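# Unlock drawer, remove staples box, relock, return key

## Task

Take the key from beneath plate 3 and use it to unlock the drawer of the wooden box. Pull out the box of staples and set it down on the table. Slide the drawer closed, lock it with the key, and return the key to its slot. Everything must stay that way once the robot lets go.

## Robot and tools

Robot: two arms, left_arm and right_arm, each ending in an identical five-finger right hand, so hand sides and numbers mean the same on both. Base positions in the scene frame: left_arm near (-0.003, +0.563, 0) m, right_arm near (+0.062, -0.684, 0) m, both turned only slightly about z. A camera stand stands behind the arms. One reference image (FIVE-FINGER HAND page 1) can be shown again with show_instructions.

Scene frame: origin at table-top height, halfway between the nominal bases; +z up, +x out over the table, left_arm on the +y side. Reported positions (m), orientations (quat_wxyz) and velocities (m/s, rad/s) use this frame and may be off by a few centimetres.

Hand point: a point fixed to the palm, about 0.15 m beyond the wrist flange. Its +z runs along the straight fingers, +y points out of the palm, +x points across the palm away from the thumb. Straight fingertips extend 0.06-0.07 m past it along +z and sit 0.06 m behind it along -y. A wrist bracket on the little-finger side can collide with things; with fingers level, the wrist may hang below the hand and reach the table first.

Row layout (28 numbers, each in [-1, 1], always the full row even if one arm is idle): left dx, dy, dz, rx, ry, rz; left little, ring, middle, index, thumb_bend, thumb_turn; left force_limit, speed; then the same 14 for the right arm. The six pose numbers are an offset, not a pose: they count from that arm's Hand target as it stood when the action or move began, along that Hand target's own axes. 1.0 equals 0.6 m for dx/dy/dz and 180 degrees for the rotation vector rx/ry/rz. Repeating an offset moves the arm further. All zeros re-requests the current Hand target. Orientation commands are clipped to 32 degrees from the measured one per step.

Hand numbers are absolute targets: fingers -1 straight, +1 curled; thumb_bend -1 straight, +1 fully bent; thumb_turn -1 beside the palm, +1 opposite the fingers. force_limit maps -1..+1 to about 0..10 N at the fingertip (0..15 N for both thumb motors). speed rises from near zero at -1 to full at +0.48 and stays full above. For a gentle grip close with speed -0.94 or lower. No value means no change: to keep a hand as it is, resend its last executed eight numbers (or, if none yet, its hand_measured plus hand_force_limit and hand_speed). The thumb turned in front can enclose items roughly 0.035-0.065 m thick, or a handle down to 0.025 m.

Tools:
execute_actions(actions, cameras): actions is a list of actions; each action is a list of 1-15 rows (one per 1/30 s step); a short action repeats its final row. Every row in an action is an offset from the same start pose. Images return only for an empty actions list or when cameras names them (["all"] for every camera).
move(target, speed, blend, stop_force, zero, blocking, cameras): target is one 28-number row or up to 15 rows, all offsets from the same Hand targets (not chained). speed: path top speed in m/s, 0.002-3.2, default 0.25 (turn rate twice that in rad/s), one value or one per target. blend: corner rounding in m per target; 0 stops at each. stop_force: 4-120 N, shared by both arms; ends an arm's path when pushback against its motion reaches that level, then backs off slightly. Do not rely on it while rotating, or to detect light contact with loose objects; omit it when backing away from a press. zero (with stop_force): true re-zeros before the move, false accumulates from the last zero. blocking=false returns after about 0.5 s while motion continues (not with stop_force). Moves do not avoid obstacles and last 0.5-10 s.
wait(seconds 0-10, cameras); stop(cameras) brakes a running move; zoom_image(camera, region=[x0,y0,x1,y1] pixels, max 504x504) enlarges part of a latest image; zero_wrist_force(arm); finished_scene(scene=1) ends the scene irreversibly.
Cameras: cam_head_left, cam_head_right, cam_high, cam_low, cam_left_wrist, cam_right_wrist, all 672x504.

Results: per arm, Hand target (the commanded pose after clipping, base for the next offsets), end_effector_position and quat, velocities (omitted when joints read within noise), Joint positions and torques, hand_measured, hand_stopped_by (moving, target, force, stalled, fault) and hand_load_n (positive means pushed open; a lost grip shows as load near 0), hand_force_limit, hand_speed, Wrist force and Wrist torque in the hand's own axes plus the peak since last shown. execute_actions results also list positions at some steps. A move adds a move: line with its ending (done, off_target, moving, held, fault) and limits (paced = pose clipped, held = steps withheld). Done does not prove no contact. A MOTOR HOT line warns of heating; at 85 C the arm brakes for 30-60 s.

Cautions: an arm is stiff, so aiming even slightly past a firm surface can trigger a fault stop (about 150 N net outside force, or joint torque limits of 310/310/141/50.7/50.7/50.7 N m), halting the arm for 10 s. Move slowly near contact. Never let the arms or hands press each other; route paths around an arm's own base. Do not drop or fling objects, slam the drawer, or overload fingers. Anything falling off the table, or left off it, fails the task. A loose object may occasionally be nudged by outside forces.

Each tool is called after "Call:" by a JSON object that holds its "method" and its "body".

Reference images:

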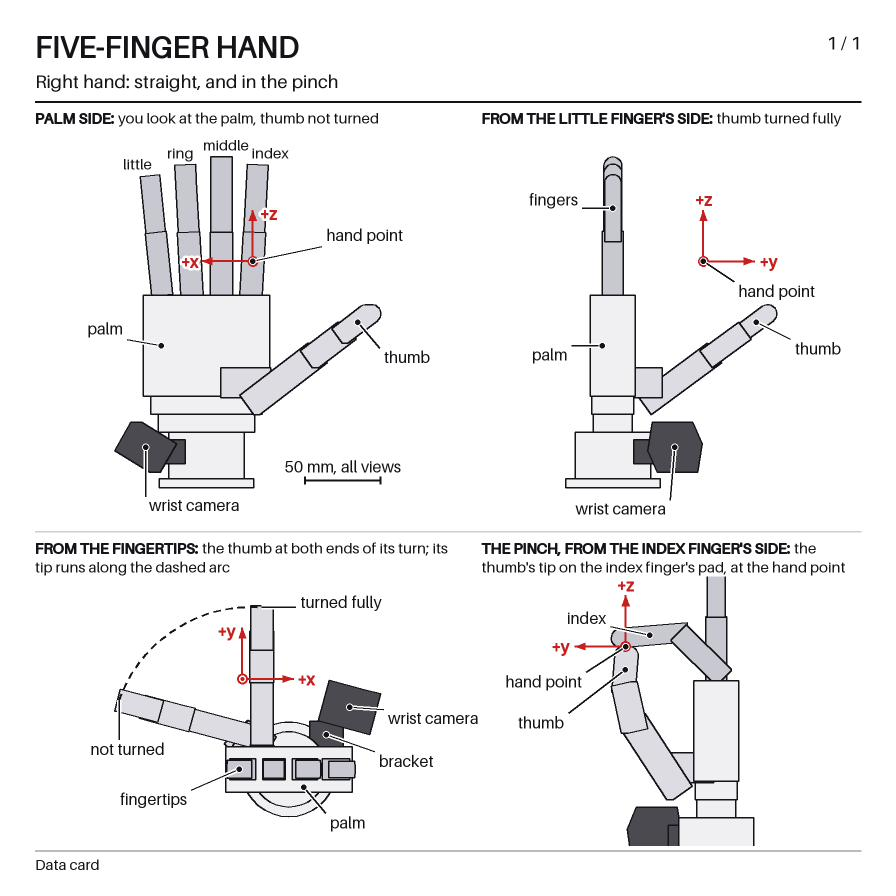

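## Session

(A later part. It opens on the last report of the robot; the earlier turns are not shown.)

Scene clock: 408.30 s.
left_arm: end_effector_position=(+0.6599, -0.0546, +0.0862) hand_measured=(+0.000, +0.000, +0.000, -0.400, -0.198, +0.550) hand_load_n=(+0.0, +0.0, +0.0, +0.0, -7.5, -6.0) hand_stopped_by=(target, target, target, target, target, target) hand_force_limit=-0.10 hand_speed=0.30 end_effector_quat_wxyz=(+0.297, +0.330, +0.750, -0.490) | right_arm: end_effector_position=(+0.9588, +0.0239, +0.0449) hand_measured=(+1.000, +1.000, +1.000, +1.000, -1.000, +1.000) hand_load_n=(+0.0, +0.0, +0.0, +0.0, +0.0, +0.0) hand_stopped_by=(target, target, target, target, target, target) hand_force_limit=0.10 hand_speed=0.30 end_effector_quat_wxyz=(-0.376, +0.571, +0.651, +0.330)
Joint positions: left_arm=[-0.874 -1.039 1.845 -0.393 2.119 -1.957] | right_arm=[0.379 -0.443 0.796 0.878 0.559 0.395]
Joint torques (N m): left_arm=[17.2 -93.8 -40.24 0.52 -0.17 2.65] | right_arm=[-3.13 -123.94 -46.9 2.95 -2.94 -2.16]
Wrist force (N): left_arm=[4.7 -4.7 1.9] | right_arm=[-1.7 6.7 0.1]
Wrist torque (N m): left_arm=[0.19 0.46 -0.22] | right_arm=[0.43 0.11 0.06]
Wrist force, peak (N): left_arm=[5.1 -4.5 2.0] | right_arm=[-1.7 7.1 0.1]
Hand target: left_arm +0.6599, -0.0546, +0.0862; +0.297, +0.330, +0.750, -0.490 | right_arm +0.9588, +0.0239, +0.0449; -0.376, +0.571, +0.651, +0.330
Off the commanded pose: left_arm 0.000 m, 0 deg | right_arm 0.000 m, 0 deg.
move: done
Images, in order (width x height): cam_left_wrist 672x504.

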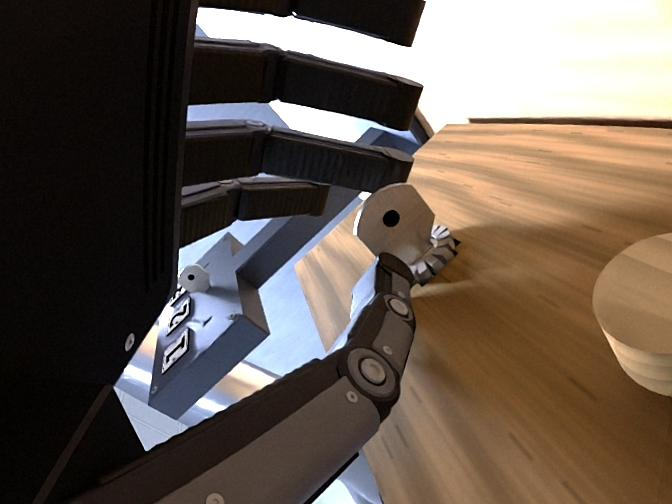

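Call:
{"method": "move", "body": {"target": [0.00143,-0.00205,0.0,0,0,0,0,0,0,-0.4,-0.2,0.55,-0.1,0.3,0,0,0,0,0,0,1,1,1,1,-1,1,0.1,0.3], "speed": 0.02, "cameras": ["cam_left_wrist"]}}

Call:
{"method": "zoom_image", "body": {"camera": "cam_left_wrist", "region": [330, 160, 490, 310]}}

Scene clock: 409.40 s.
left_arm: end_effector_position=(+0.6584, -0.0548, +0.0863) hand_measured=(+0.000, +0.000, +0.000, -0.400, -0.198, +0.550) hand_load_n=(+0.0, +0.0, +0.0, +0.0, -2.0, -1.5) hand_stopped_by=(target, target, target, target, target, target) hand_force_limit=-0.10 hand_speed=0.30 end_effector_quat_wxyz=(+0.297, +0.330, +0.750, -0.490) | right_arm: end_effector_position=(+0.9588, +0.0239, +0.0449) hand_measured=(+1.000, +1.000, +1.000, +1.000, -1.000, +1.000) hand_load_n=(+0.0, +0.0, +0.0, +0.0, +0.0, +0.0) hand_stopped_by=(target, target, target, target, target, target) hand_force_limit=0.10 hand_speed=0.30 end_effector_quat_wxyz=(-0.376, +0.571, +0.651, +0.330)
Joint positions: left_arm=[-0.876 -1.04 1.848 -0.395 2.117 -1.958] | right_arm=[0.379 -0.443 0.796 0.878 0.559 0.395]
Joint torques (N m): left_arm=[-7.68 -87.17 -23.98 -4.12 -2.09 -2.29] | right_arm=[-3.56 -123.41 -44.2 2.5 -3.65 -2.01]
Wrist force (N): left_arm=[-1.5 -0.2 0.8] | right_arm=[-1.6 7.1 0.1]
Wrist torque (N m): left_arm=[0.25 0.49 -0.05] | right_arm=[0.52 0.09 0.08]
Wrist force, peak (N): left_arm=[4.9 -5.0 1.8] | right_arm=[-1.8 7.3 0.2]
Hand target: left_arm +0.6584, -0.0548, +0.0863; +0.297, +0.330, +0.750, -0.490 | right_arm +0.9588, +0.0239, +0.0449; -0.376, +0.571, +0.651, +0.330
Off the commanded pose: left_arm 0.000 m, 0 deg | right_arm 0.000 m, 0 deg.
move: done
Images, in order (width x height): cam_left_wrist 672x504.

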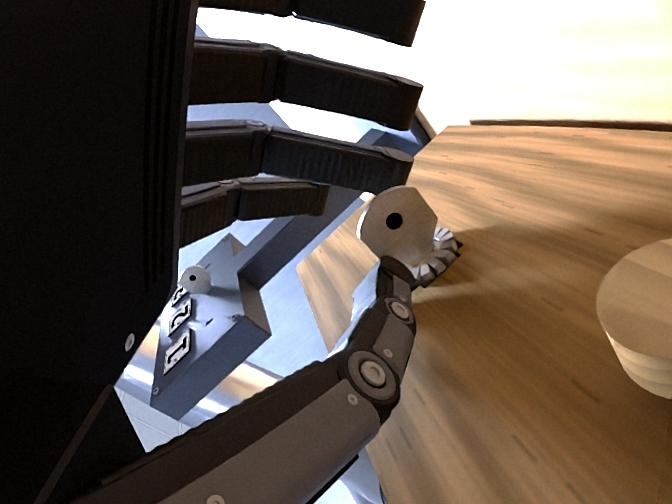

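Scaled by 3.150 from the camera's 672x504 image, which has a finer 960x720 frame.

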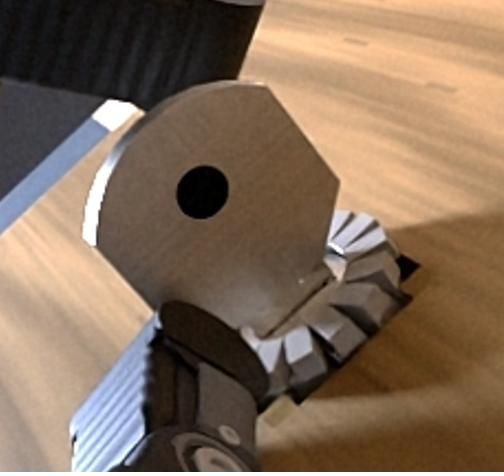

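Call:
{"method": "move", "body": {"target": [0,0,0,0,0,0,0,0,0.5,-0.4,0.12,0.55,-0.7,-0.9,0,0,0,0,0,0,1,1,1,1,-1,1,0.1,0.3], "speed": 0.02, "cameras": ["cam_left_wrist"]}}

Call:
{"method": "zoom_image", "body": {"camera": "cam_left_wrist", "region": [330, 160, 490, 310]}}

Scene clock: 411.13 s.
left_arm: end_effector_position=(+0.6584, -0.0548, +0.0862) hand_measured=(+0.000, +0.000, +0.128, -0.400, -0.030, +0.550) hand_load_n=(+0.0, +0.0, +5.0, +0.0, +2.5, +0.5) hand_stopped_by=(target, target, force, target, force, target) hand_force_limit=-0.70 hand_speed=-0.90 end_effector_quat_wxyz=(+0.297, +0.330, +0.750, -0.490) | right_arm: end_effector_position=(+0.9588, +0.0239, +0.0449) hand_measured=(+1.000, +1.000, +1.000, +1.000, -1.000, +1.000) hand_load_n=(+0.0, +0.0, +0.0, +0.0, +0.0, +0.0) hand_stopped_by=(target, target, target, target, target, target) hand_force_limit=0.10 hand_speed=0.30 end_effector_quat_wxyz=(-0.376, +0.571, +0.651, +0.330)
Joint positions: left_arm=[-0.876 -1.04 1.848 -0.395 2.118 -1.958] | right_arm=[0.379 -0.443 0.796 0.878 0.559 0.395]
Joint torques (N m): left_arm=[-7.83 -68 -32.79 1.73 1.4 -0.68] | right_arm=[-3.15 -124.07 -39.5 2.46 -2.92 -2.02]
Wrist force (N): left_arm=[-1.9 2.2 1.0] | right_arm=[-1.6 5.4 -0.5]
Wrist torque (N m): left_arm=[0.22 0.42 -0.05] | right_arm=[0.52 0.13 -0.02]
Wrist force, peak (N): left_arm=[-2.1 2.5 2.2] | right_arm=[-1.9 7.2 0.0]
Hand target: left_arm +0.6584, -0.0548, +0.0863; +0.297, +0.330, +0.750, -0.490 | right_arm +0.9588, +0.0239, +0.0449; -0.376, +0.571, +0.651, +0.330
Off the commanded pose: left_arm 0.000 m, 0 deg | right_arm 0.000 m, 0 deg.
move: done
Images, in order (width x height): cam_left_wrist 672x504.

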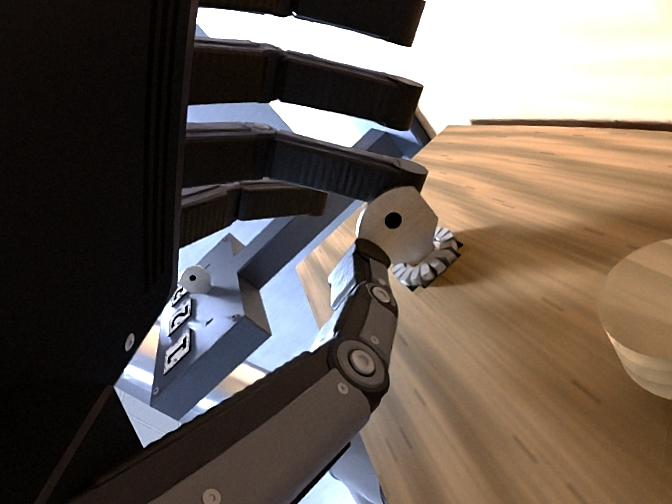

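Scaled by 3.150 from the camera's 672x504 image, which has a finer 960x720 frame.

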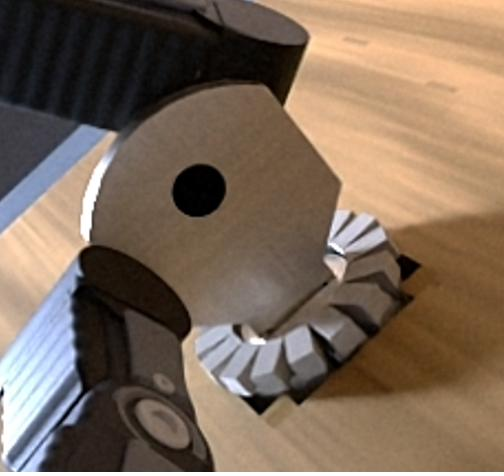

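Call:
{"method": "move", "body": {"target": [0.00015,0.0001,0.00245,-0.01593,0.02276,0,0,0,0.5,-0.4,0.12,0.55,-0.7,-0.9,0,0,0,0,0,0,1,1,1,1,-1,1,0.1,0.3], "speed": 0.05, "cameras": ["cam_left_wrist"]}}

Call:
{"method": "zoom_image", "body": {"camera": "cam_left_wrist", "region": [330, 160, 490, 310]}}

Scene clock: 413.10 s.
left_arm: end_effector_position=(+0.6586, -0.0563, +0.0857) hand_measured=(+0.000, +0.000, +0.128, -0.400, -0.030, +0.550) hand_load_n=(+0.0, +0.0, +12.5, +0.0, +2.5, -1.0) hand_stopped_by=(target, target, force, target, force, target) hand_force_limit=-0.70 hand_speed=-0.90 end_effector_quat_wxyz=(+0.279, +0.340, +0.772, -0.459) end_effector_velocity=(+0.000, +0.000, +0.000) end_effector_angular_velocity=(-0.003, +0.000, -0.001) | right_arm: end_effector_position=(+0.9588, +0.0239, +0.0449) hand_measured=(+1.000, +1.000, +1.000, +1.000, -1.000, +1.000) hand_load_n=(+0.0, +0.0, +0.0, +0.0, +0.0, +0.0) hand_stopped_by=(target, target, target, target, target, target) hand_force_limit=0.10 hand_speed=0.30 end_effector_quat_wxyz=(-0.376, +0.571, +0.651, +0.330)
Joint positions: left_arm=[-0.885 -1.038 1.804 -0.258 2.088 -1.913] | right_arm=[0.379 -0.443 0.796 0.878 0.559 0.395]
Joint velocities: left_arm=[0 0 0.001 -0.005 0.002 -0.002] | right_arm=[within noise]
Joint torques (N m): left_arm=[2.01 -61.55 -20.16 -3.63 1.55 -2.68] | right_arm=[-5.54 -123.75 -34.04 2.4 -2.9 -1.97]
Wrist force (N): left_arm=[-4.5 -2.0 -3.3] | right_arm=[-1.7 5.0 -0.4]
Wrist torque (N m): left_arm=[0.26 0.29 -0.21] | right_arm=[0.49 0.16 -0.05]
Wrist force, peak (N): left_arm=[-5.0 -1.8 -3.8] | right_arm=[-1.9 5.5 -0.2]
Hand target: left_arm +0.6586, -0.0562, +0.0856; +0.278, +0.340, +0.772, -0.459 | right_arm +0.9588, +0.0239, +0.0449; -0.376, +0.571, +0.651, +0.330
Off the commanded pose: left_arm 0.000 m, 0 deg | right_arm 0.000 m, 0 deg.
move: done
Images, in order (width x height): cam_left_wrist 672x504.

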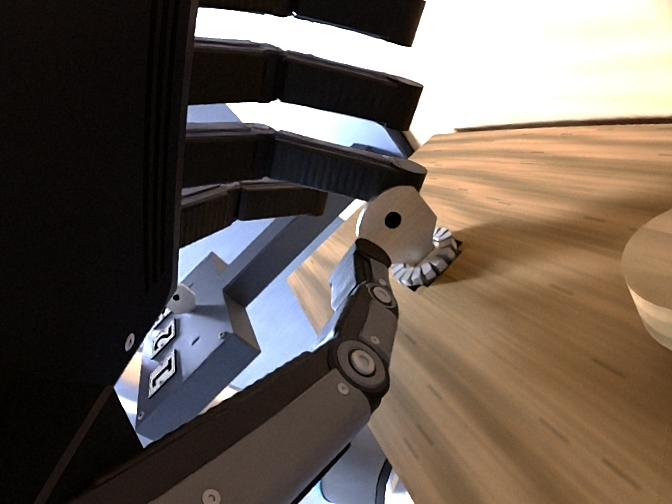

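Scaled by 3.150 from the camera's 672x504 image, which has a finer 960x720 frame.

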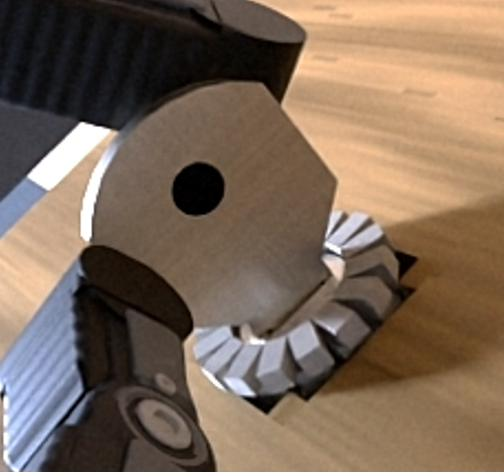

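Call:
{"method": "move", "body": {"target": [0.00015,0.0001,0.00245,-0.01593,0.02276,0,0,0,0.5,-0.4,0.12,0.55,-0.7,-0.9,0,0,0,0,0,0,1,1,1,1,-1,1,0.1,0.3], "speed": 0.05, "cameras": ["cam_left_wrist"]}}

Call:
{"method": "zoom_image", "body": {"camera": "cam_left_wrist", "region": [330, 160, 490, 310]}}

Scene clock: 415.40 s.
left_arm: end_effector_position=(+0.6588, -0.0575, +0.0850) hand_measured=(+0.000, +0.000, +0.128, -0.400, -0.030, +0.550) hand_load_n=(+0.0, +0.0, +19.5, +0.0, +3.5, -1.0) hand_stopped_by=(target, target, force, target, force, target) hand_force_limit=-0.70 hand_speed=-0.90 end_effector_quat_wxyz=(+0.259, +0.349, +0.793, -0.427) end_effector_velocity=(+0.000, +0.000, -0.002) end_effector_angular_velocity=(-0.002, +0.001, +0.000) | right_arm: end_effector_position=(+0.9588, +0.0239, +0.0449) hand_measured=(+1.000, +1.000, +1.000, +1.000, -1.000, +1.000) hand_load_n=(+0.0, +0.0, +0.0, +0.0, +0.0, +0.0) hand_stopped_by=(target, target, target, target, target, target) hand_force_limit=0.10 hand_speed=0.30 end_effector_quat_wxyz=(-0.376, +0.571, +0.651, +0.330)
Joint positions: left_arm=[-0.895 -1.031 1.759 -0.128 2.054 -1.873] | right_arm=[0.379 -0.443 0.796 0.878 0.559 0.395]
Joint velocities: left_arm=[0 0.001 0.002 -0.005 0.001 -0.002] | right_arm=[within noise]
Joint torques (N m): left_arm=[5.89 -62.15 -21 -3.68 1.47 -2.74] | right_arm=[-3.25 -122.01 -27.25 2.63 -3 -1.82]
Wrist force (N): left_arm=[-6.5 -7.0 -10.9] | right_arm=[-1.6 4.9 -0.7]
Wrist torque (N m): left_arm=[0.31 0.29 -0.29] | right_arm=[0.51 0.20 -0.05]
Wrist force, peak (N): left_arm=[-6.5 -7.0 -10.9] | right_arm=[-1.7 5.3 -0.6]
Hand target: left_arm +0.6587, -0.0574, +0.0849; +0.259, +0.349, +0.793, -0.427 | right_arm +0.9588, +0.0239, +0.0449; -0.376, +0.571, +0.651, +0.330
Off the commanded pose: left_arm 0.000 m, 0 deg | right_arm 0.000 m, 0 deg.
move: done
Images, in order (width x height): cam_left_wrist 672x504.

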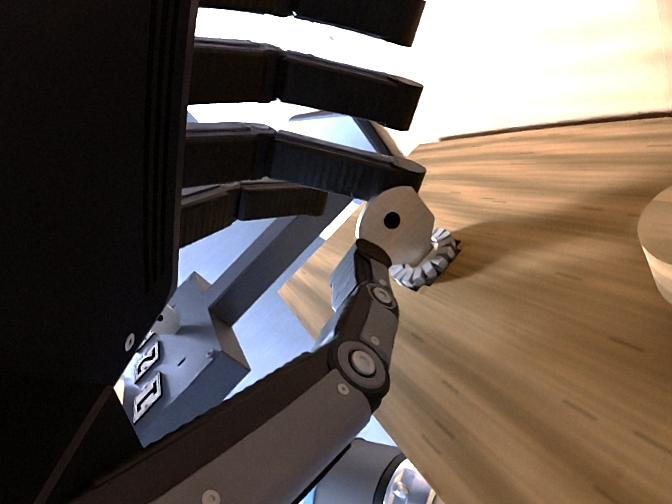

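Scaled by 3.150 from the camera's 672x504 image, which has a finer 960x720 frame.

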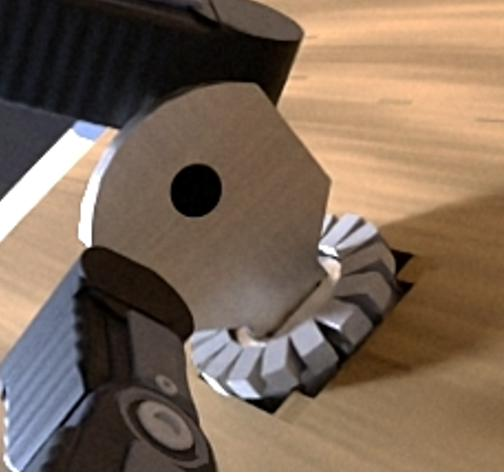

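Call:
{"method": "move", "body": {"target": [0.0002,0.00015,-0.0049,0.03187,-0.04551,0,0,0,0.5,-0.4,0.12,0.55,-0.7,-0.9,0,0,0,0,0,0,1,1,1,1,-1,1,0.1,0.3], "speed": 0.05, "cameras": ["cam_left_wrist"]}}

Call:
{"method": "zoom_image", "body": {"camera": "cam_left_wrist", "region": [395, 225, 465, 295]}}

Scene clock: 421.13 s.
left_arm: end_effector_position=(+0.6584, -0.0547, +0.0862) hand_measured=(+0.000, +0.000, +0.128, -0.400, -0.030, +0.550) hand_load_n=(+0.0, +0.0, +4.5, +0.0, +1.5, +0.5) hand_stopped_by=(target, target, force, target, force, target) hand_force_limit=-0.70 hand_speed=-0.90 end_effector_quat_wxyz=(+0.297, +0.330, +0.750, -0.490) end_effector_velocity=(+0.000, +0.000, +0.001) end_effector_angular_velocity=(+0.003, -0.001, -0.001) | right_arm: end_effector_position=(+0.9588, +0.0239, +0.0449) hand_measured=(+1.000, +1.000, +1.000, +1.000, -1.000, +1.000) hand_load_n=(+0.5, +0.0, +0.0, +0.0, +0.0, +0.5) hand_stopped_by=(target, target, target, target, target, target) hand_force_limit=0.10 hand_speed=0.30 end_effector_quat_wxyz=(-0.376, +0.571, +0.651, +0.330)
Joint positions: left_arm=[-0.875 -1.04 1.848 -0.395 2.118 -1.958] | right_arm=[0.379 -0.443 0.796 0.878 0.559 0.395]
Joint velocities: left_arm=[0 -0.002 -0.002 0.006 0 0.003] | right_arm=[within noise]
Joint torques (N m): left_arm=[0.22 -92 -37.85 3.14 -1.73 2.55] | right_arm=[-5.42 -121.02 -22.93 2.66 -2.69 -1.66]
Wrist force (N): left_arm=[-1.7 1.5 1.2] | right_arm=[-1.5 5.3 -0.2]
Wrist torque (N m): left_arm=[0.28 0.37 -0.05] | right_arm=[0.48 0.10 -0.02]
Wrist force, peak (N): left_arm=[-6.7 -7.4 -11.5] | right_arm=[-1.8 5.6 -0.4]
Hand target: left_arm +0.6584, -0.0548, +0.0863; +0.297, +0.330, +0.750, -0.490 | right_arm +0.9588, +0.0239, +0.0449; -0.376, +0.571, +0.651, +0.330
Off the commanded pose: left_arm 0.000 m, 0 deg | right_arm 0.000 m, 0 deg.
move: done
Images, in order (width x height): cam_left_wrist 672x504.

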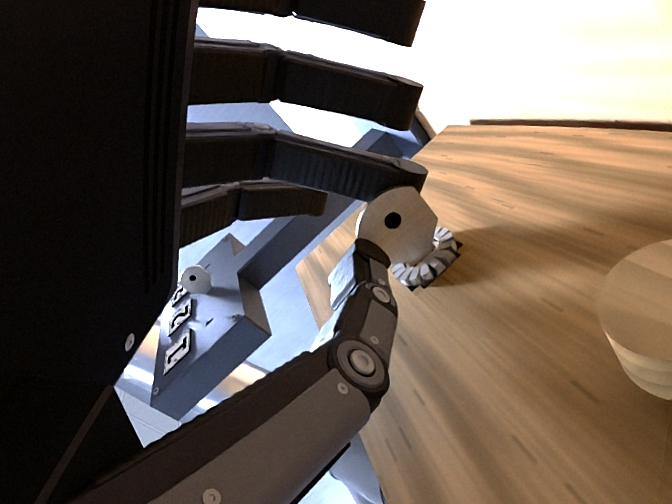

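Scaled by 7.200 from the camera's 672x504 image, which has a finer 960x720 frame.

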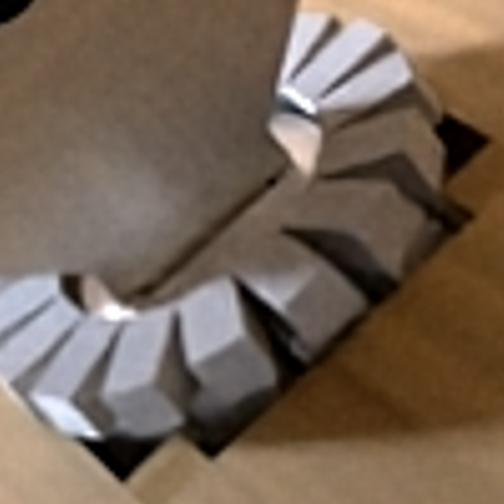

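Call:
{"method": "move", "body": {"target": [0.00015,0.0001,-0.00294,0.01911,-0.02731,0,0,0,0.5,-0.4,0.12,0.55,-0.7,-0.9,0,0,0,0,0,0,1,1,1,1,-1,1,0.1,0.3], "speed": 0.05, "cameras": ["cam_left_wrist"]}}

Call:
{"method": "zoom_image", "body": {"camera": "cam_left_wrist", "region": [330, 160, 490, 310]}}

Scene clock: 423.47 s.
left_arm: end_effector_position=(+0.6581, -0.0531, +0.0867) hand_measured=(+0.000, +0.000, +0.128, -0.400, -0.028, +0.550) hand_load_n=(+0.0, +0.0, +0.5, +0.0, +0.0, +0.0) hand_stopped_by=(target, target, force, target, force, target) hand_force_limit=-0.70 hand_speed=-0.90 end_effector_quat_wxyz=(+0.319, +0.317, +0.721, -0.526) | right_arm: end_effector_position=(+0.9588, +0.0239, +0.0449) hand_measured=(+1.000, +1.000, +1.000, +1.000, -1.000, +1.000) hand_load_n=(+0.0, +0.0, +0.0, +0.0, +0.0, +0.5) hand_stopped_by=(target, target, target, target, target, target) hand_force_limit=0.10 hand_speed=0.30 end_effector_quat_wxyz=(-0.376, +0.571, +0.651, +0.330)
Joint positions: left_arm=[-0.866 -1.038 1.898 -0.567 2.146 -2.019] | right_arm=[0.379 -0.443 0.796 0.878 0.559 0.395]
Joint torques (N m): left_arm=[1.22 -68.49 -36.64 2.71 -1.12 2.3] | right_arm=[-4.22 -122.54 -23.24 2.38 -2.96 -1.54]
Wrist force (N): left_arm=[-2.8 0.6 0.3] | right_arm=[-1.8 5.1 -0.2]
Wrist torque (N m): left_arm=[0.17 0.45 -0.08] | right_arm=[0.46 0.14 -0.04]
Wrist force, peak (N): left_arm=[-2.2 2.3 1.1] | right_arm=[-1.8 5.7 -0.3]
Hand target: left_arm +0.6582, -0.0532, +0.0868; +0.319, +0.317, +0.721, -0.526 | right_arm +0.9588, +0.0239, +0.0449; -0.376, +0.571, +0.651, +0.330
Off the commanded pose: left_arm 0.000 m, 0 deg | right_arm 0.000 m, 0 deg.
move: done
Images, in order (width x height): cam_left_wrist 672x504.

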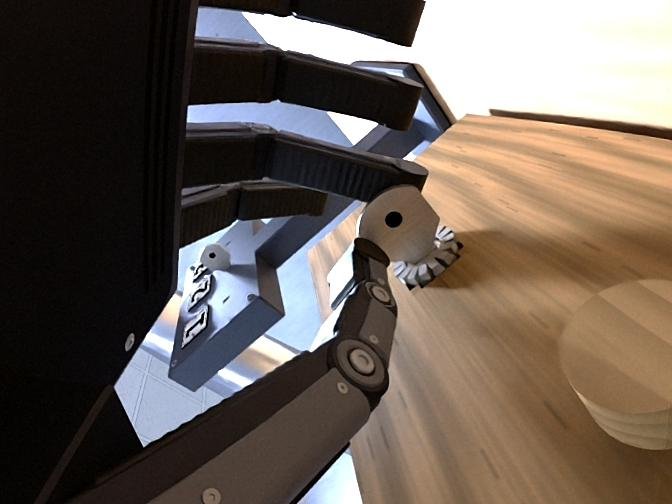

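Scaled by 3.150 from the camera's 672x504 image, which has a finer 960x720 frame.

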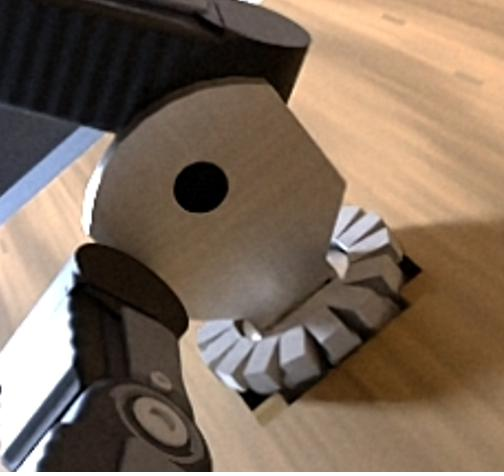

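Call:
{"method": "move", "body": {"target": [[0,0,0,0,0,0,0,0,-0.4,-0.4,-0.1,0.55,-0.1,0.3,0,0,0,0,0,0,1,1,1,1,-1,1,0.1,0.3],[0,-0.0667,0,0,0,0,0,0,-0.4,-0.4,-0.1,0.55,-0.1,0.3,0,0,0,0,0,0,1,1,1,1,-1,1,0.1,0.3]], "speed": 0.08, "cameras": ["cam_left_wrist"]}}

Call:
{"method": "zoom_image", "body": {"camera": "cam_left_wrist", "region": [465, 205, 585, 325]}}

Scene clock: 426.77 s.
left_arm: end_effector_position=(+0.6262, -0.0629, +0.1091) hand_measured=(+0.000, +0.000, -0.400, -0.400, -0.100, +0.550) hand_load_n=(-0.5, +0.0, +0.0, +0.0, +0.0, +0.0) hand_stopped_by=(target, target, target, target, target, target) hand_force_limit=-0.10 hand_speed=0.30 end_effector_quat_wxyz=(+0.319, +0.317, +0.722, -0.526) end_effector_velocity=(+0.002, +0.000, -0.001) end_effector_angular_velocity=(-0.001, +0.000, -0.002) | right_arm: end_effector_position=(+0.9588, +0.0239, +0.0449) hand_measured=(+1.000, +1.000, +1.000, +1.000, -1.000, +1.000) hand_load_n=(+0.0, +0.0, +0.0, +0.0, +0.0, +0.0) hand_stopped_by=(target, target, target, target, target, target) hand_force_limit=0.10 hand_speed=0.30 end_effector_quat_wxyz=(-0.376, +0.571, +0.651, +0.330)
Joint positions: left_arm=[-0.914 -1.093 1.936 -0.558 2.1 -2.035] | right_arm=[0.379 -0.443 0.796 0.878 0.559 0.395]
Joint velocities: left_arm=[0.004 0.005 -0.004 0 0.006 0.001] | right_arm=[within noise]
Joint torques (N m): left_arm=[15.69 -56.27 -34.45 -1.04 2.93 2.16] | right_arm=[-4.76 -119.69 -22.02 2.51 -3.08 -1.49]
Wrist force (N): left_arm=[-3.0 1.1 0.5] | right_arm=[-1.5 5.2 -0.4]
Wrist torque (N m): left_arm=[0.20 0.48 -0.05] | right_arm=[0.48 0.11 -0.02]
Wrist force, peak (N): left_arm=[-3.3 2.3 0.6] | right_arm=[-1.9 5.6 -0.4]
Hand target: left_arm +0.6264, -0.0630, +0.1091; +0.319, +0.317, +0.721, -0.526 | right_arm +0.9588, +0.0239, +0.0449; -0.376, +0.571, +0.651, +0.330
Off the commanded pose: left_arm 0.000 m, 0 deg | right_arm 0.000 m, 0 deg.
move: done
Images, in order (width x height): cam_left_wrist 672x504.

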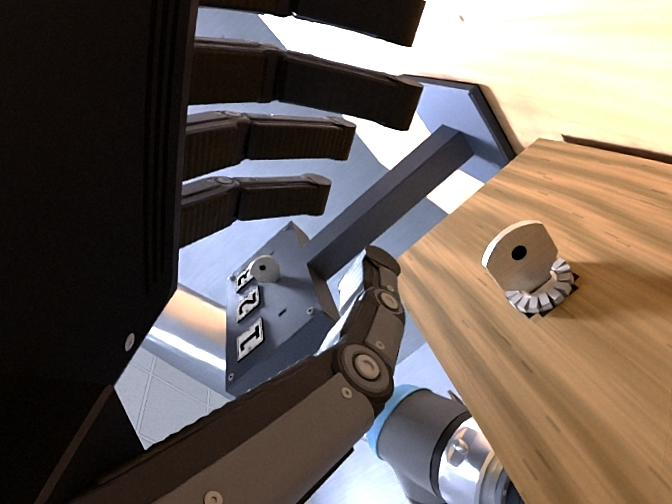

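Scaled by 4.200 from the camera's 672x504 image, which has a finer 960x720 frame.

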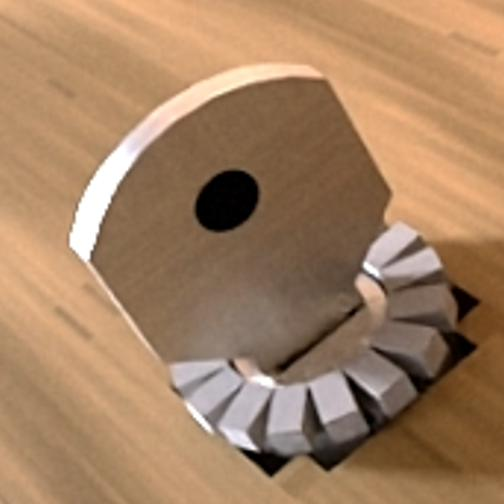

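Call:
{"method": "move", "body": {"target": [[0.031,-0.276,-0.435,0,0,0,0,0,-0.4,-0.4,-0.1,0.55,-0.1,0.3,0,0.05,0,0,0,0,1,1,1,1,-1,1,0.1,0.3],[0.031,-0.276,-0.435,0,0,0,0,0,-0.4,-0.4,-0.1,0.55,-0.1,0.3,0.4217,-0.0572,-0.32,0,0,0,1,1,1,1,-1,1,0.1,0.3],[0.031,-0.276,-0.435,0,0,0,0,0,-0.4,-0.4,-0.1,0.55,-0.1,0.3,0.28,-0.562,-0.704,0,0,0,1,1,1,1,-1,1,0.1,0.3]], "speed": [0.25,0.25,0.3], "blend": [0.01,0.04,0], "cameras": ["cam_head_left","cam_high"]}}

Scene clock: 432.33 s.
left_arm: end_effector_position=(+0.4509, +0.1499, +0.2497) hand_measured=(+0.000, +0.000, -0.400, -0.400, -0.100, +0.550) hand_load_n=(+0.0, +0.0, +0.0, +0.0, +0.0, +0.0) hand_stopped_by=(target, target, target, target, target, target) hand_force_limit=-0.10 hand_speed=0.30 end_effector_quat_wxyz=(+0.319, +0.317, +0.721, -0.526) | right_arm: end_effector_position=(+0.6612, -0.2994, +0.4017) hand_measured=(+1.000, +1.000, +1.000, +1.000, -1.000, +1.000) hand_load_n=(+0.0, +0.0, +0.0, +0.0, +0.0, +0.0) hand_stopped_by=(target, target, target, target, target, target) hand_force_limit=0.10 hand_speed=0.30 end_effector_quat_wxyz=(-0.376, +0.571, +0.651, +0.330)
Joint positions: left_arm=[-0.923 -1.679 2.341 -0.378 2.092 -2.038] | right_arm=[0.023 -1.304 1.738 1.392 0.543 -0.294]
Joint torques (N m): left_arm=[9.54 -42.29 -27.82 -4.94 1.36 1.88] | right_arm=[-8.54 -67.81 -33.82 3.99 -3.62 -1.36]
Wrist force (N): left_arm=[-2.6 1.1 0.4] | right_arm=[-1.6 1.6 -1.5]
Wrist torque (N m): left_arm=[0.21 0.41 -0.01] | right_arm=[0.43 0.27 -0.31]
Wrist force, peak (N): left_arm=[-3.5 2.2 2.2] | right_arm=[-1.2 5.6 -0.5]
Hand target: left_arm +0.4509, +0.1499, +0.2497; +0.319, +0.317, +0.721, -0.526 | right_arm +0.6612, -0.2994, +0.4017; -0.376, +0.571, +0.651, +0.330
Off the commanded pose: left_arm 0.000 m, 0 deg | right_arm 0.000 m, 0 deg.
move: done
Images, in order (width x height): cam_head_left 672x504, cam_high 672x504.

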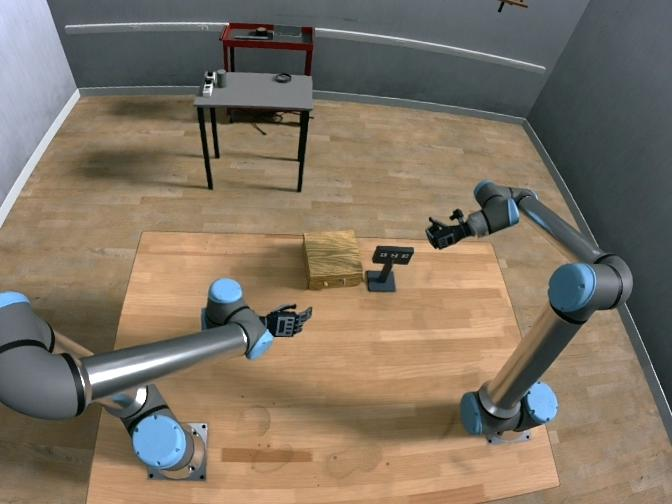

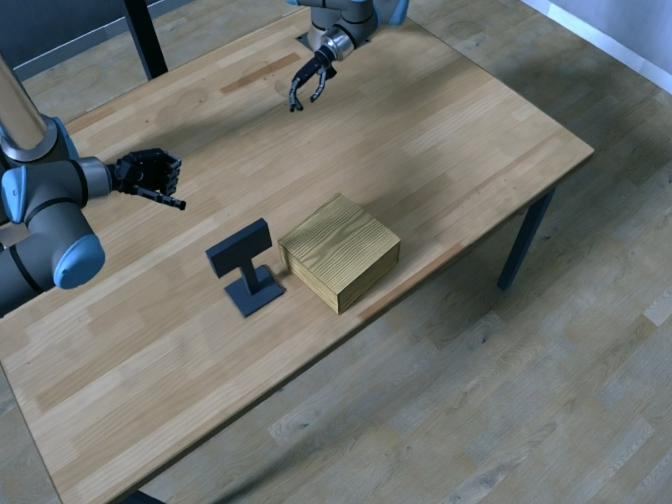

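Call:
{"method": "zoom_image", "body": {"camera": "cam_head_left", "region": [295, 225, 425, 300]}}

Call:
{"method": "zoom_image", "body": {"camera": "cam_head_left", "region": [315, 265, 365, 300]}}

Scaled by 3.877.

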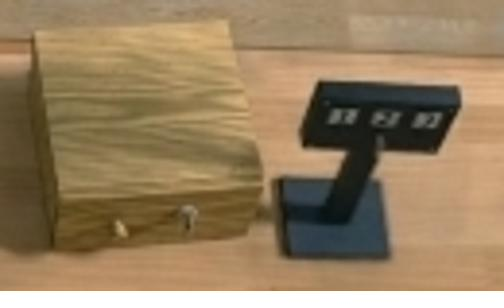

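Scaled by 10.080.

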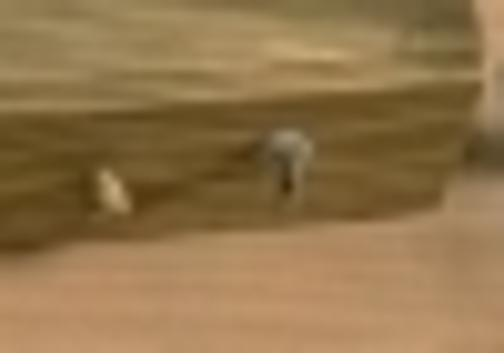

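Call:
{"method": "move", "body": {"target": [[0,0,0,0,0,0,0,0,-0.4,-0.4,-0.1,0.55,-0.1,0.3,-0.1625,-0.2448,0.3243,0,0.1111,0,0,0,-0.4,0,-0.2,0.8,-0.1,0.3],[0,0,0,0,0,0,0,0,-0.4,-0.4,-0.1,0.55,-0.1,0.3,-0.2285,-0.1572,0.5433,0,0.1111,0,0,0,-0.4,0,-0.2,0.8,-0.1,0.3],[0,0,0,0,0,0,0,0,-0.4,-0.4,-0.1,0.55,-0.1,0.3,-0.28,-0.0693,0.6462,0,0.1111,0,0,0,-0.4,0,-0.2,0.8,-0.1,0.3]], "speed": [0.3,0.25,0.15], "blend": [0.05,0.03,0], "cameras": ["cam_head_left","cam_right_wrist"]}}

Scene clock: 436.60 s.
left_arm: end_effector_position=(+0.4509, +0.1499, +0.2497) hand_measured=(+0.000, +0.000, -0.400, -0.400, -0.100, +0.550) hand_load_n=(+0.0, +0.0, +0.0, +0.0, +0.0, +0.0) hand_stopped_by=(target, target, target, target, target, target) hand_force_limit=-0.10 hand_speed=0.30 end_effector_quat_wxyz=(+0.319, +0.317, +0.721, -0.526) | right_arm: end_effector_position=(+0.5803, -0.0612, +0.0699) hand_measured=(+0.000, +0.000, -0.400, +0.000, -0.200, +0.800) hand_load_n=(+0.0, +0.0, +0.0, +0.0, +0.0, +0.0) hand_stopped_by=(target, target, target, target, target, target) hand_force_limit=-0.10 hand_speed=0.30 end_effector_quat_wxyz=(-0.483, +0.505, +0.576, +0.424)
Joint positions: left_arm=[-0.923 -1.679 2.341 -0.378 2.092 -2.038] | right_arm=[0.384 -1.012 1.953 -0.238 0.272 0.887]
Joint torques (N m): left_arm=[10.18 -41.42 -27.68 -4.98 1.65 1.77] | right_arm=[0.72 -73.67 -23.31 1.26 -0.66 0.63]
Wrist force (N): left_arm=[-2.9 0.5 0.3] | right_arm=[-1.1 1.2 -0.9]
Wrist torque (N m): left_arm=[0.13 0.47 -0.05] | right_arm=[0.27 0.20 -0.03]
Wrist force, peak (N): left_arm=[-3.4 1.1 0.9] | right_arm=[-5.8 6.7 2.4]
Hand target: left_arm +0.4509, +0.1499, +0.2497; +0.319, +0.317, +0.721, -0.526 | right_arm +0.5803, -0.0612, +0.0699; -0.483, +0.505, +0.576, +0.424 (not the last commanded pose)
Off the commanded pose: left_arm 0.000 m, 0 deg | right_arm 0.012 m, 0 deg.
FORCE FAULT: contact force on the right arm reached its limit, and that arm stopped. The contact can be on any part of that arm, not only on its tool. That arm's remaining commands of this call were not run. That arm is still stopped at the end of this call. That arm stays stopped for about 10 more seconds. Until then a move that you send moves the other arm only, and its call returns only when the move has ended. Once the stop has ended, the next robot result says so. If the stop ends while you think or write, that arm runs what you send next, counted from a new Hand target: where the arm stands when the stop ends. While its stop runs, that arm, its gripper or tool too, takes no new command. Until it ends, the stop uses up actions while you think or wait. An arm that is not stopped still takes commands.
move: fault (right_arm)
Images, in order (width x height): cam_head_left 672x504, cam_right_wrist 672x504.

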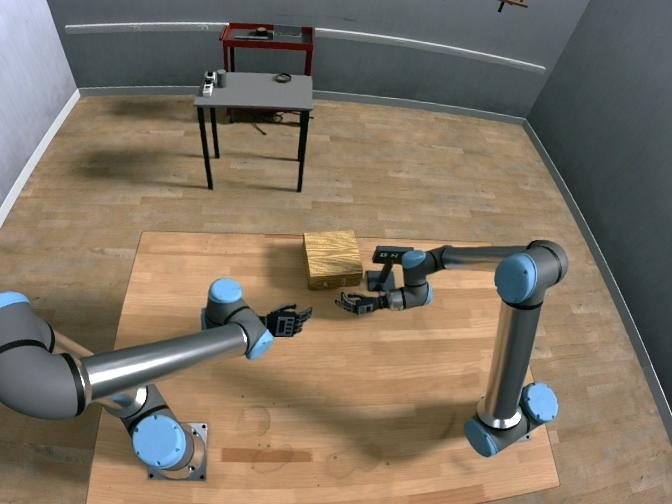

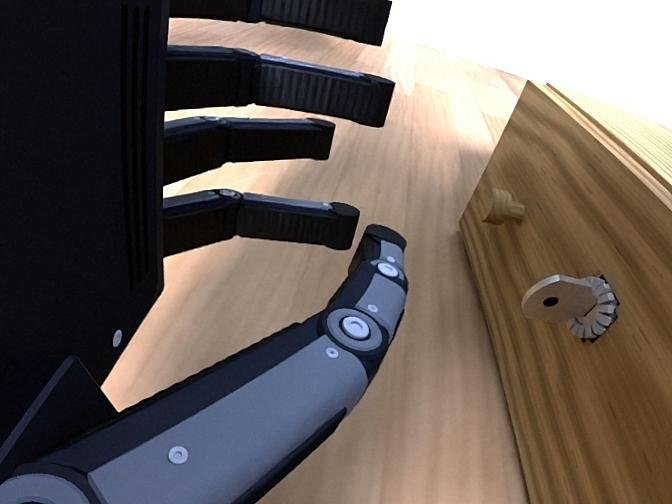

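Call:
{"method": "wait", "body": {"seconds": 10, "cameras": ["cam_head_left","cam_high","cam_low"]}}

Call:
{"method": "zoom_image", "body": {"camera": "cam_low", "region": [280, 150, 520, 330]}}

Call:
{"method": "zoom_image", "body": {"camera": "cam_head_left", "region": [330, 220, 450, 320]}}

Scene clock: 447.77 s.
left_arm: end_effector_position=(+0.4509, +0.1499, +0.2497) hand_measured=(+0.000, +0.000, -0.400, -0.400, -0.100, +0.550) hand_load_n=(+0.0, +0.0, +0.0, +0.0, +0.0, +0.0) hand_stopped_by=(target, target, target, target, target, target) hand_force_limit=-0.10 hand_speed=0.30 end_effector_quat_wxyz=(+0.319, +0.317, +0.721, -0.526) | right_arm: end_effector_position=(+0.5803, -0.0612, +0.0699) hand_measured=(+0.000, +0.000, -0.400, +0.000, -0.200, +0.800) hand_load_n=(+0.0, +0.0, +0.5, +0.5, +0.0, +0.0) hand_stopped_by=(target, target, target, target, target, target) hand_force_limit=-0.10 hand_speed=0.30 end_effector_quat_wxyz=(-0.483, +0.505, +0.576, +0.424)
Joint positions: left_arm=[-0.923 -1.679 2.341 -0.378 2.092 -2.038] | right_arm=[0.384 -1.012 1.953 -0.238 0.272 0.887]
Joint torques (N m): left_arm=[10.77 -40.41 -27.6 -5.1 1.47 1.94] | right_arm=[0.22 -72.76 -22.62 1.03 -0.88 0.62]
Wrist force (N): left_arm=[-2.8 1.2 0.8] | right_arm=[-1.5 1.4 -0.9]
Wrist torque (N m): left_arm=[0.20 0.45 -0.03] | right_arm=[0.30 0.25 -0.06]
Wrist force, peak (N): left_arm=[-3.5 1.3 0.5] | right_arm=[-1.5 1.6 -1.2]
Hand target: left_arm +0.4509, +0.1499, +0.2497; +0.319, +0.317, +0.721, -0.526 | right_arm +0.5803, -0.0612, +0.0699; -0.483, +0.505, +0.576, +0.424 (not the last commanded pose)
Off the commanded pose: left_arm 0.000 m, 0 deg | right_arm 0.012 m, 0 deg.
FORCE FAULT, CONTINUED: the right arm's stop, for the force fault that an earlier result reported, is over. The rest of the stop counts as 19 of the actions that you can send in this scene. During its stop the right arm's controller moved it back a little. That arm's target is now where it stood when the stop ended, not its last command. That arm accepts commands again.
wait: 10.00 s; at rest from the start
Images, in order (width x height): cam_head_left 672x504, cam_high 672x504, cam_low 672x504.

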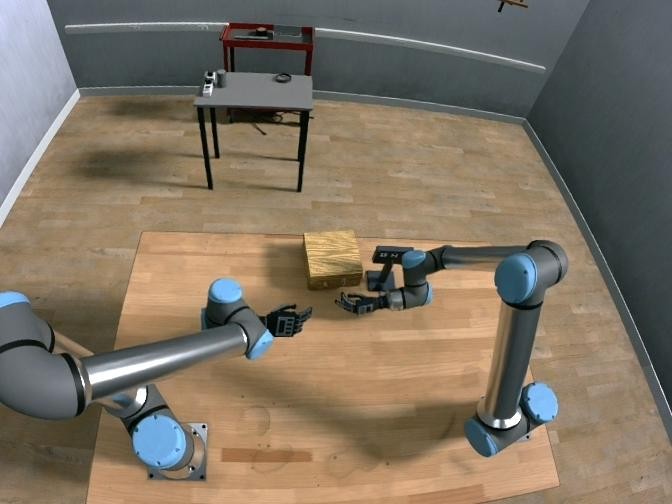

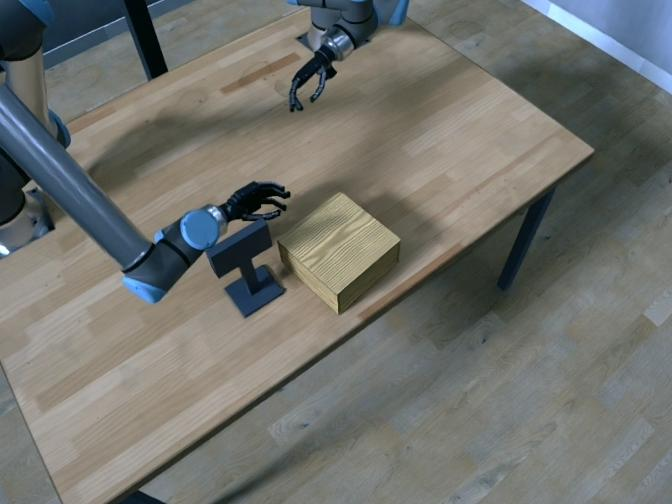

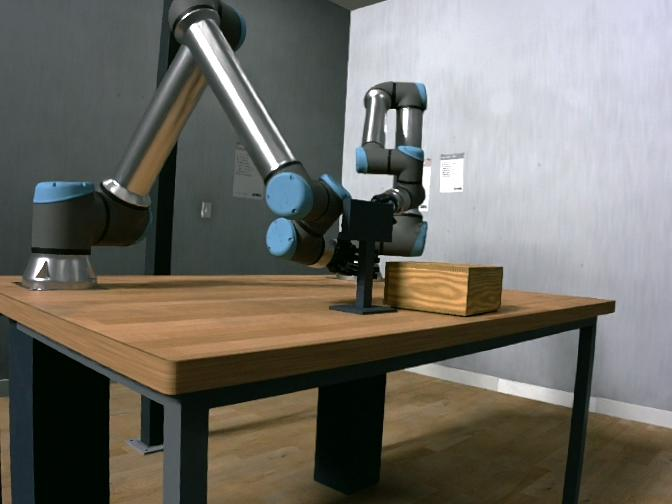

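Scaled by 2.100.

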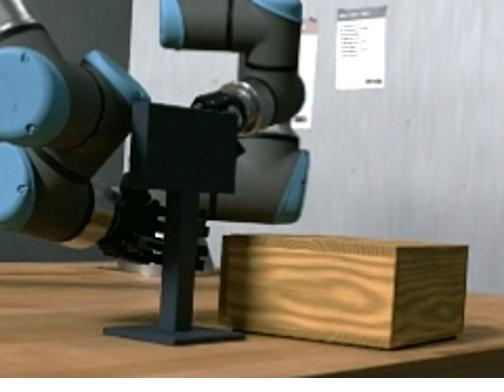

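Scaled by 4.200.

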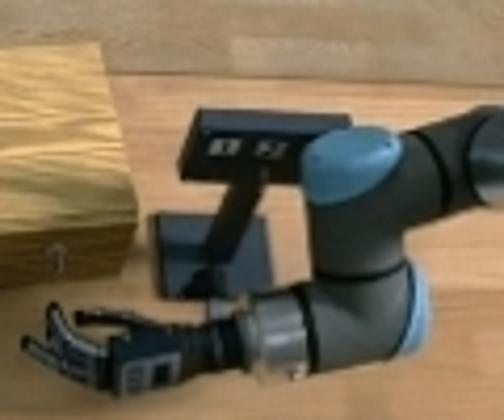

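Call:
{"method": "move", "body": {"target": [[0,0,0,0,0,0,0,0,-0.4,-0.4,-0.1,0.55,-0.1,0.3,0.0177,-0.05,0.0035,0,0,0,0,0,-0.4,0,-0.2,0.8,-0.1,0.3],[0,0,0,0,0,0,0,0,-0.4,-0.4,-0.1,0.55,-0.1,0.3,0.4459,-0.1455,-0.1596,-0.0691,0.0553,0.006,0,0,-0.4,0,-0.2,0.8,-0.1,0.3]], "speed": [0.1,0.25], "blend": [0.005,0], "cameras": ["cam_head_left"]}}

Scene clock: 455.10 s.
left_arm: end_effector_position=(+0.4509, +0.1499, +0.2497) hand_measured=(+0.000, +0.000, -0.400, -0.400, -0.100, +0.550) hand_load_n=(+0.0, +0.0, +0.0, +0.0, +0.0, +0.0) hand_stopped_by=(target, target, target, target, target, target) hand_force_limit=-0.10 hand_speed=0.30 end_effector_quat_wxyz=(+0.319, +0.317, +0.721, -0.526) | right_arm: end_effector_position=(+0.5000, -0.1200, +0.3500) hand_measured=(+0.000, +0.000, -0.400, +0.000, -0.200, +0.800) hand_load_n=(+0.0, +0.0, +0.0, +0.0, +0.0, +0.0) hand_stopped_by=(target, target, target, target, target, target) hand_force_limit=-0.10 hand_speed=0.30 end_effector_quat_wxyz=(+0.478, -0.521, -0.478, -0.521)
Joint positions: left_arm=[-0.923 -1.679 2.341 -0.378 2.092 -2.038] | right_arm=[0.368 -1.668 2.2 -0.53 0.411 1.57]
Joint torques (N m): left_arm=[9.19 -40.78 -27.65 -5.1 1.43 1.89] | right_arm=[5.01 -39.12 -32.96 -2.83 -1.15 -0.73]
Wrist force (N): left_arm=[-2.7 1.3 0.5] | right_arm=[-1.4 1.1 -0.9]
Wrist torque (N m): left_arm=[0.24 0.43 -0.02] | right_arm=[0.22 0.24 -0.11]
Wrist force, peak (N): left_arm=[-3.4 1.5 0.4] | right_arm=[-3.5 1.2 -0.1]
Hand target: left_arm +0.4509, +0.1499, +0.2497; +0.319, +0.317, +0.721, -0.526 | right_arm +0.5000, -0.1200, +0.3501; -0.478, +0.521, +0.478, +0.521
Off the commanded pose: left_arm 0.000 m, 0 deg | right_arm 0.000 m, 0 deg.
move: done
Images, in order (width x height): cam_head_left 672x504.

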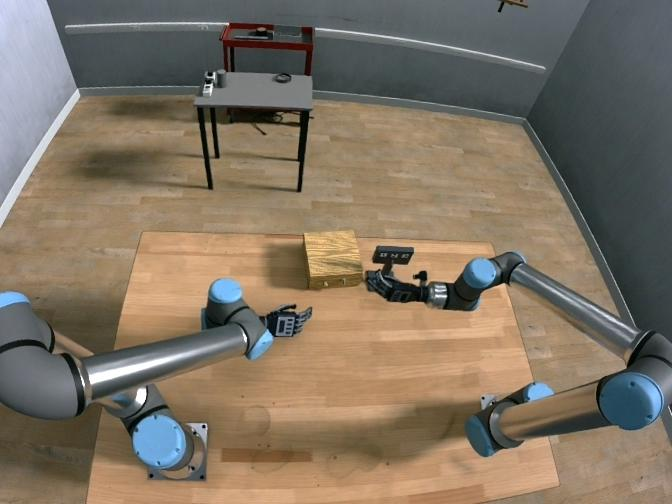

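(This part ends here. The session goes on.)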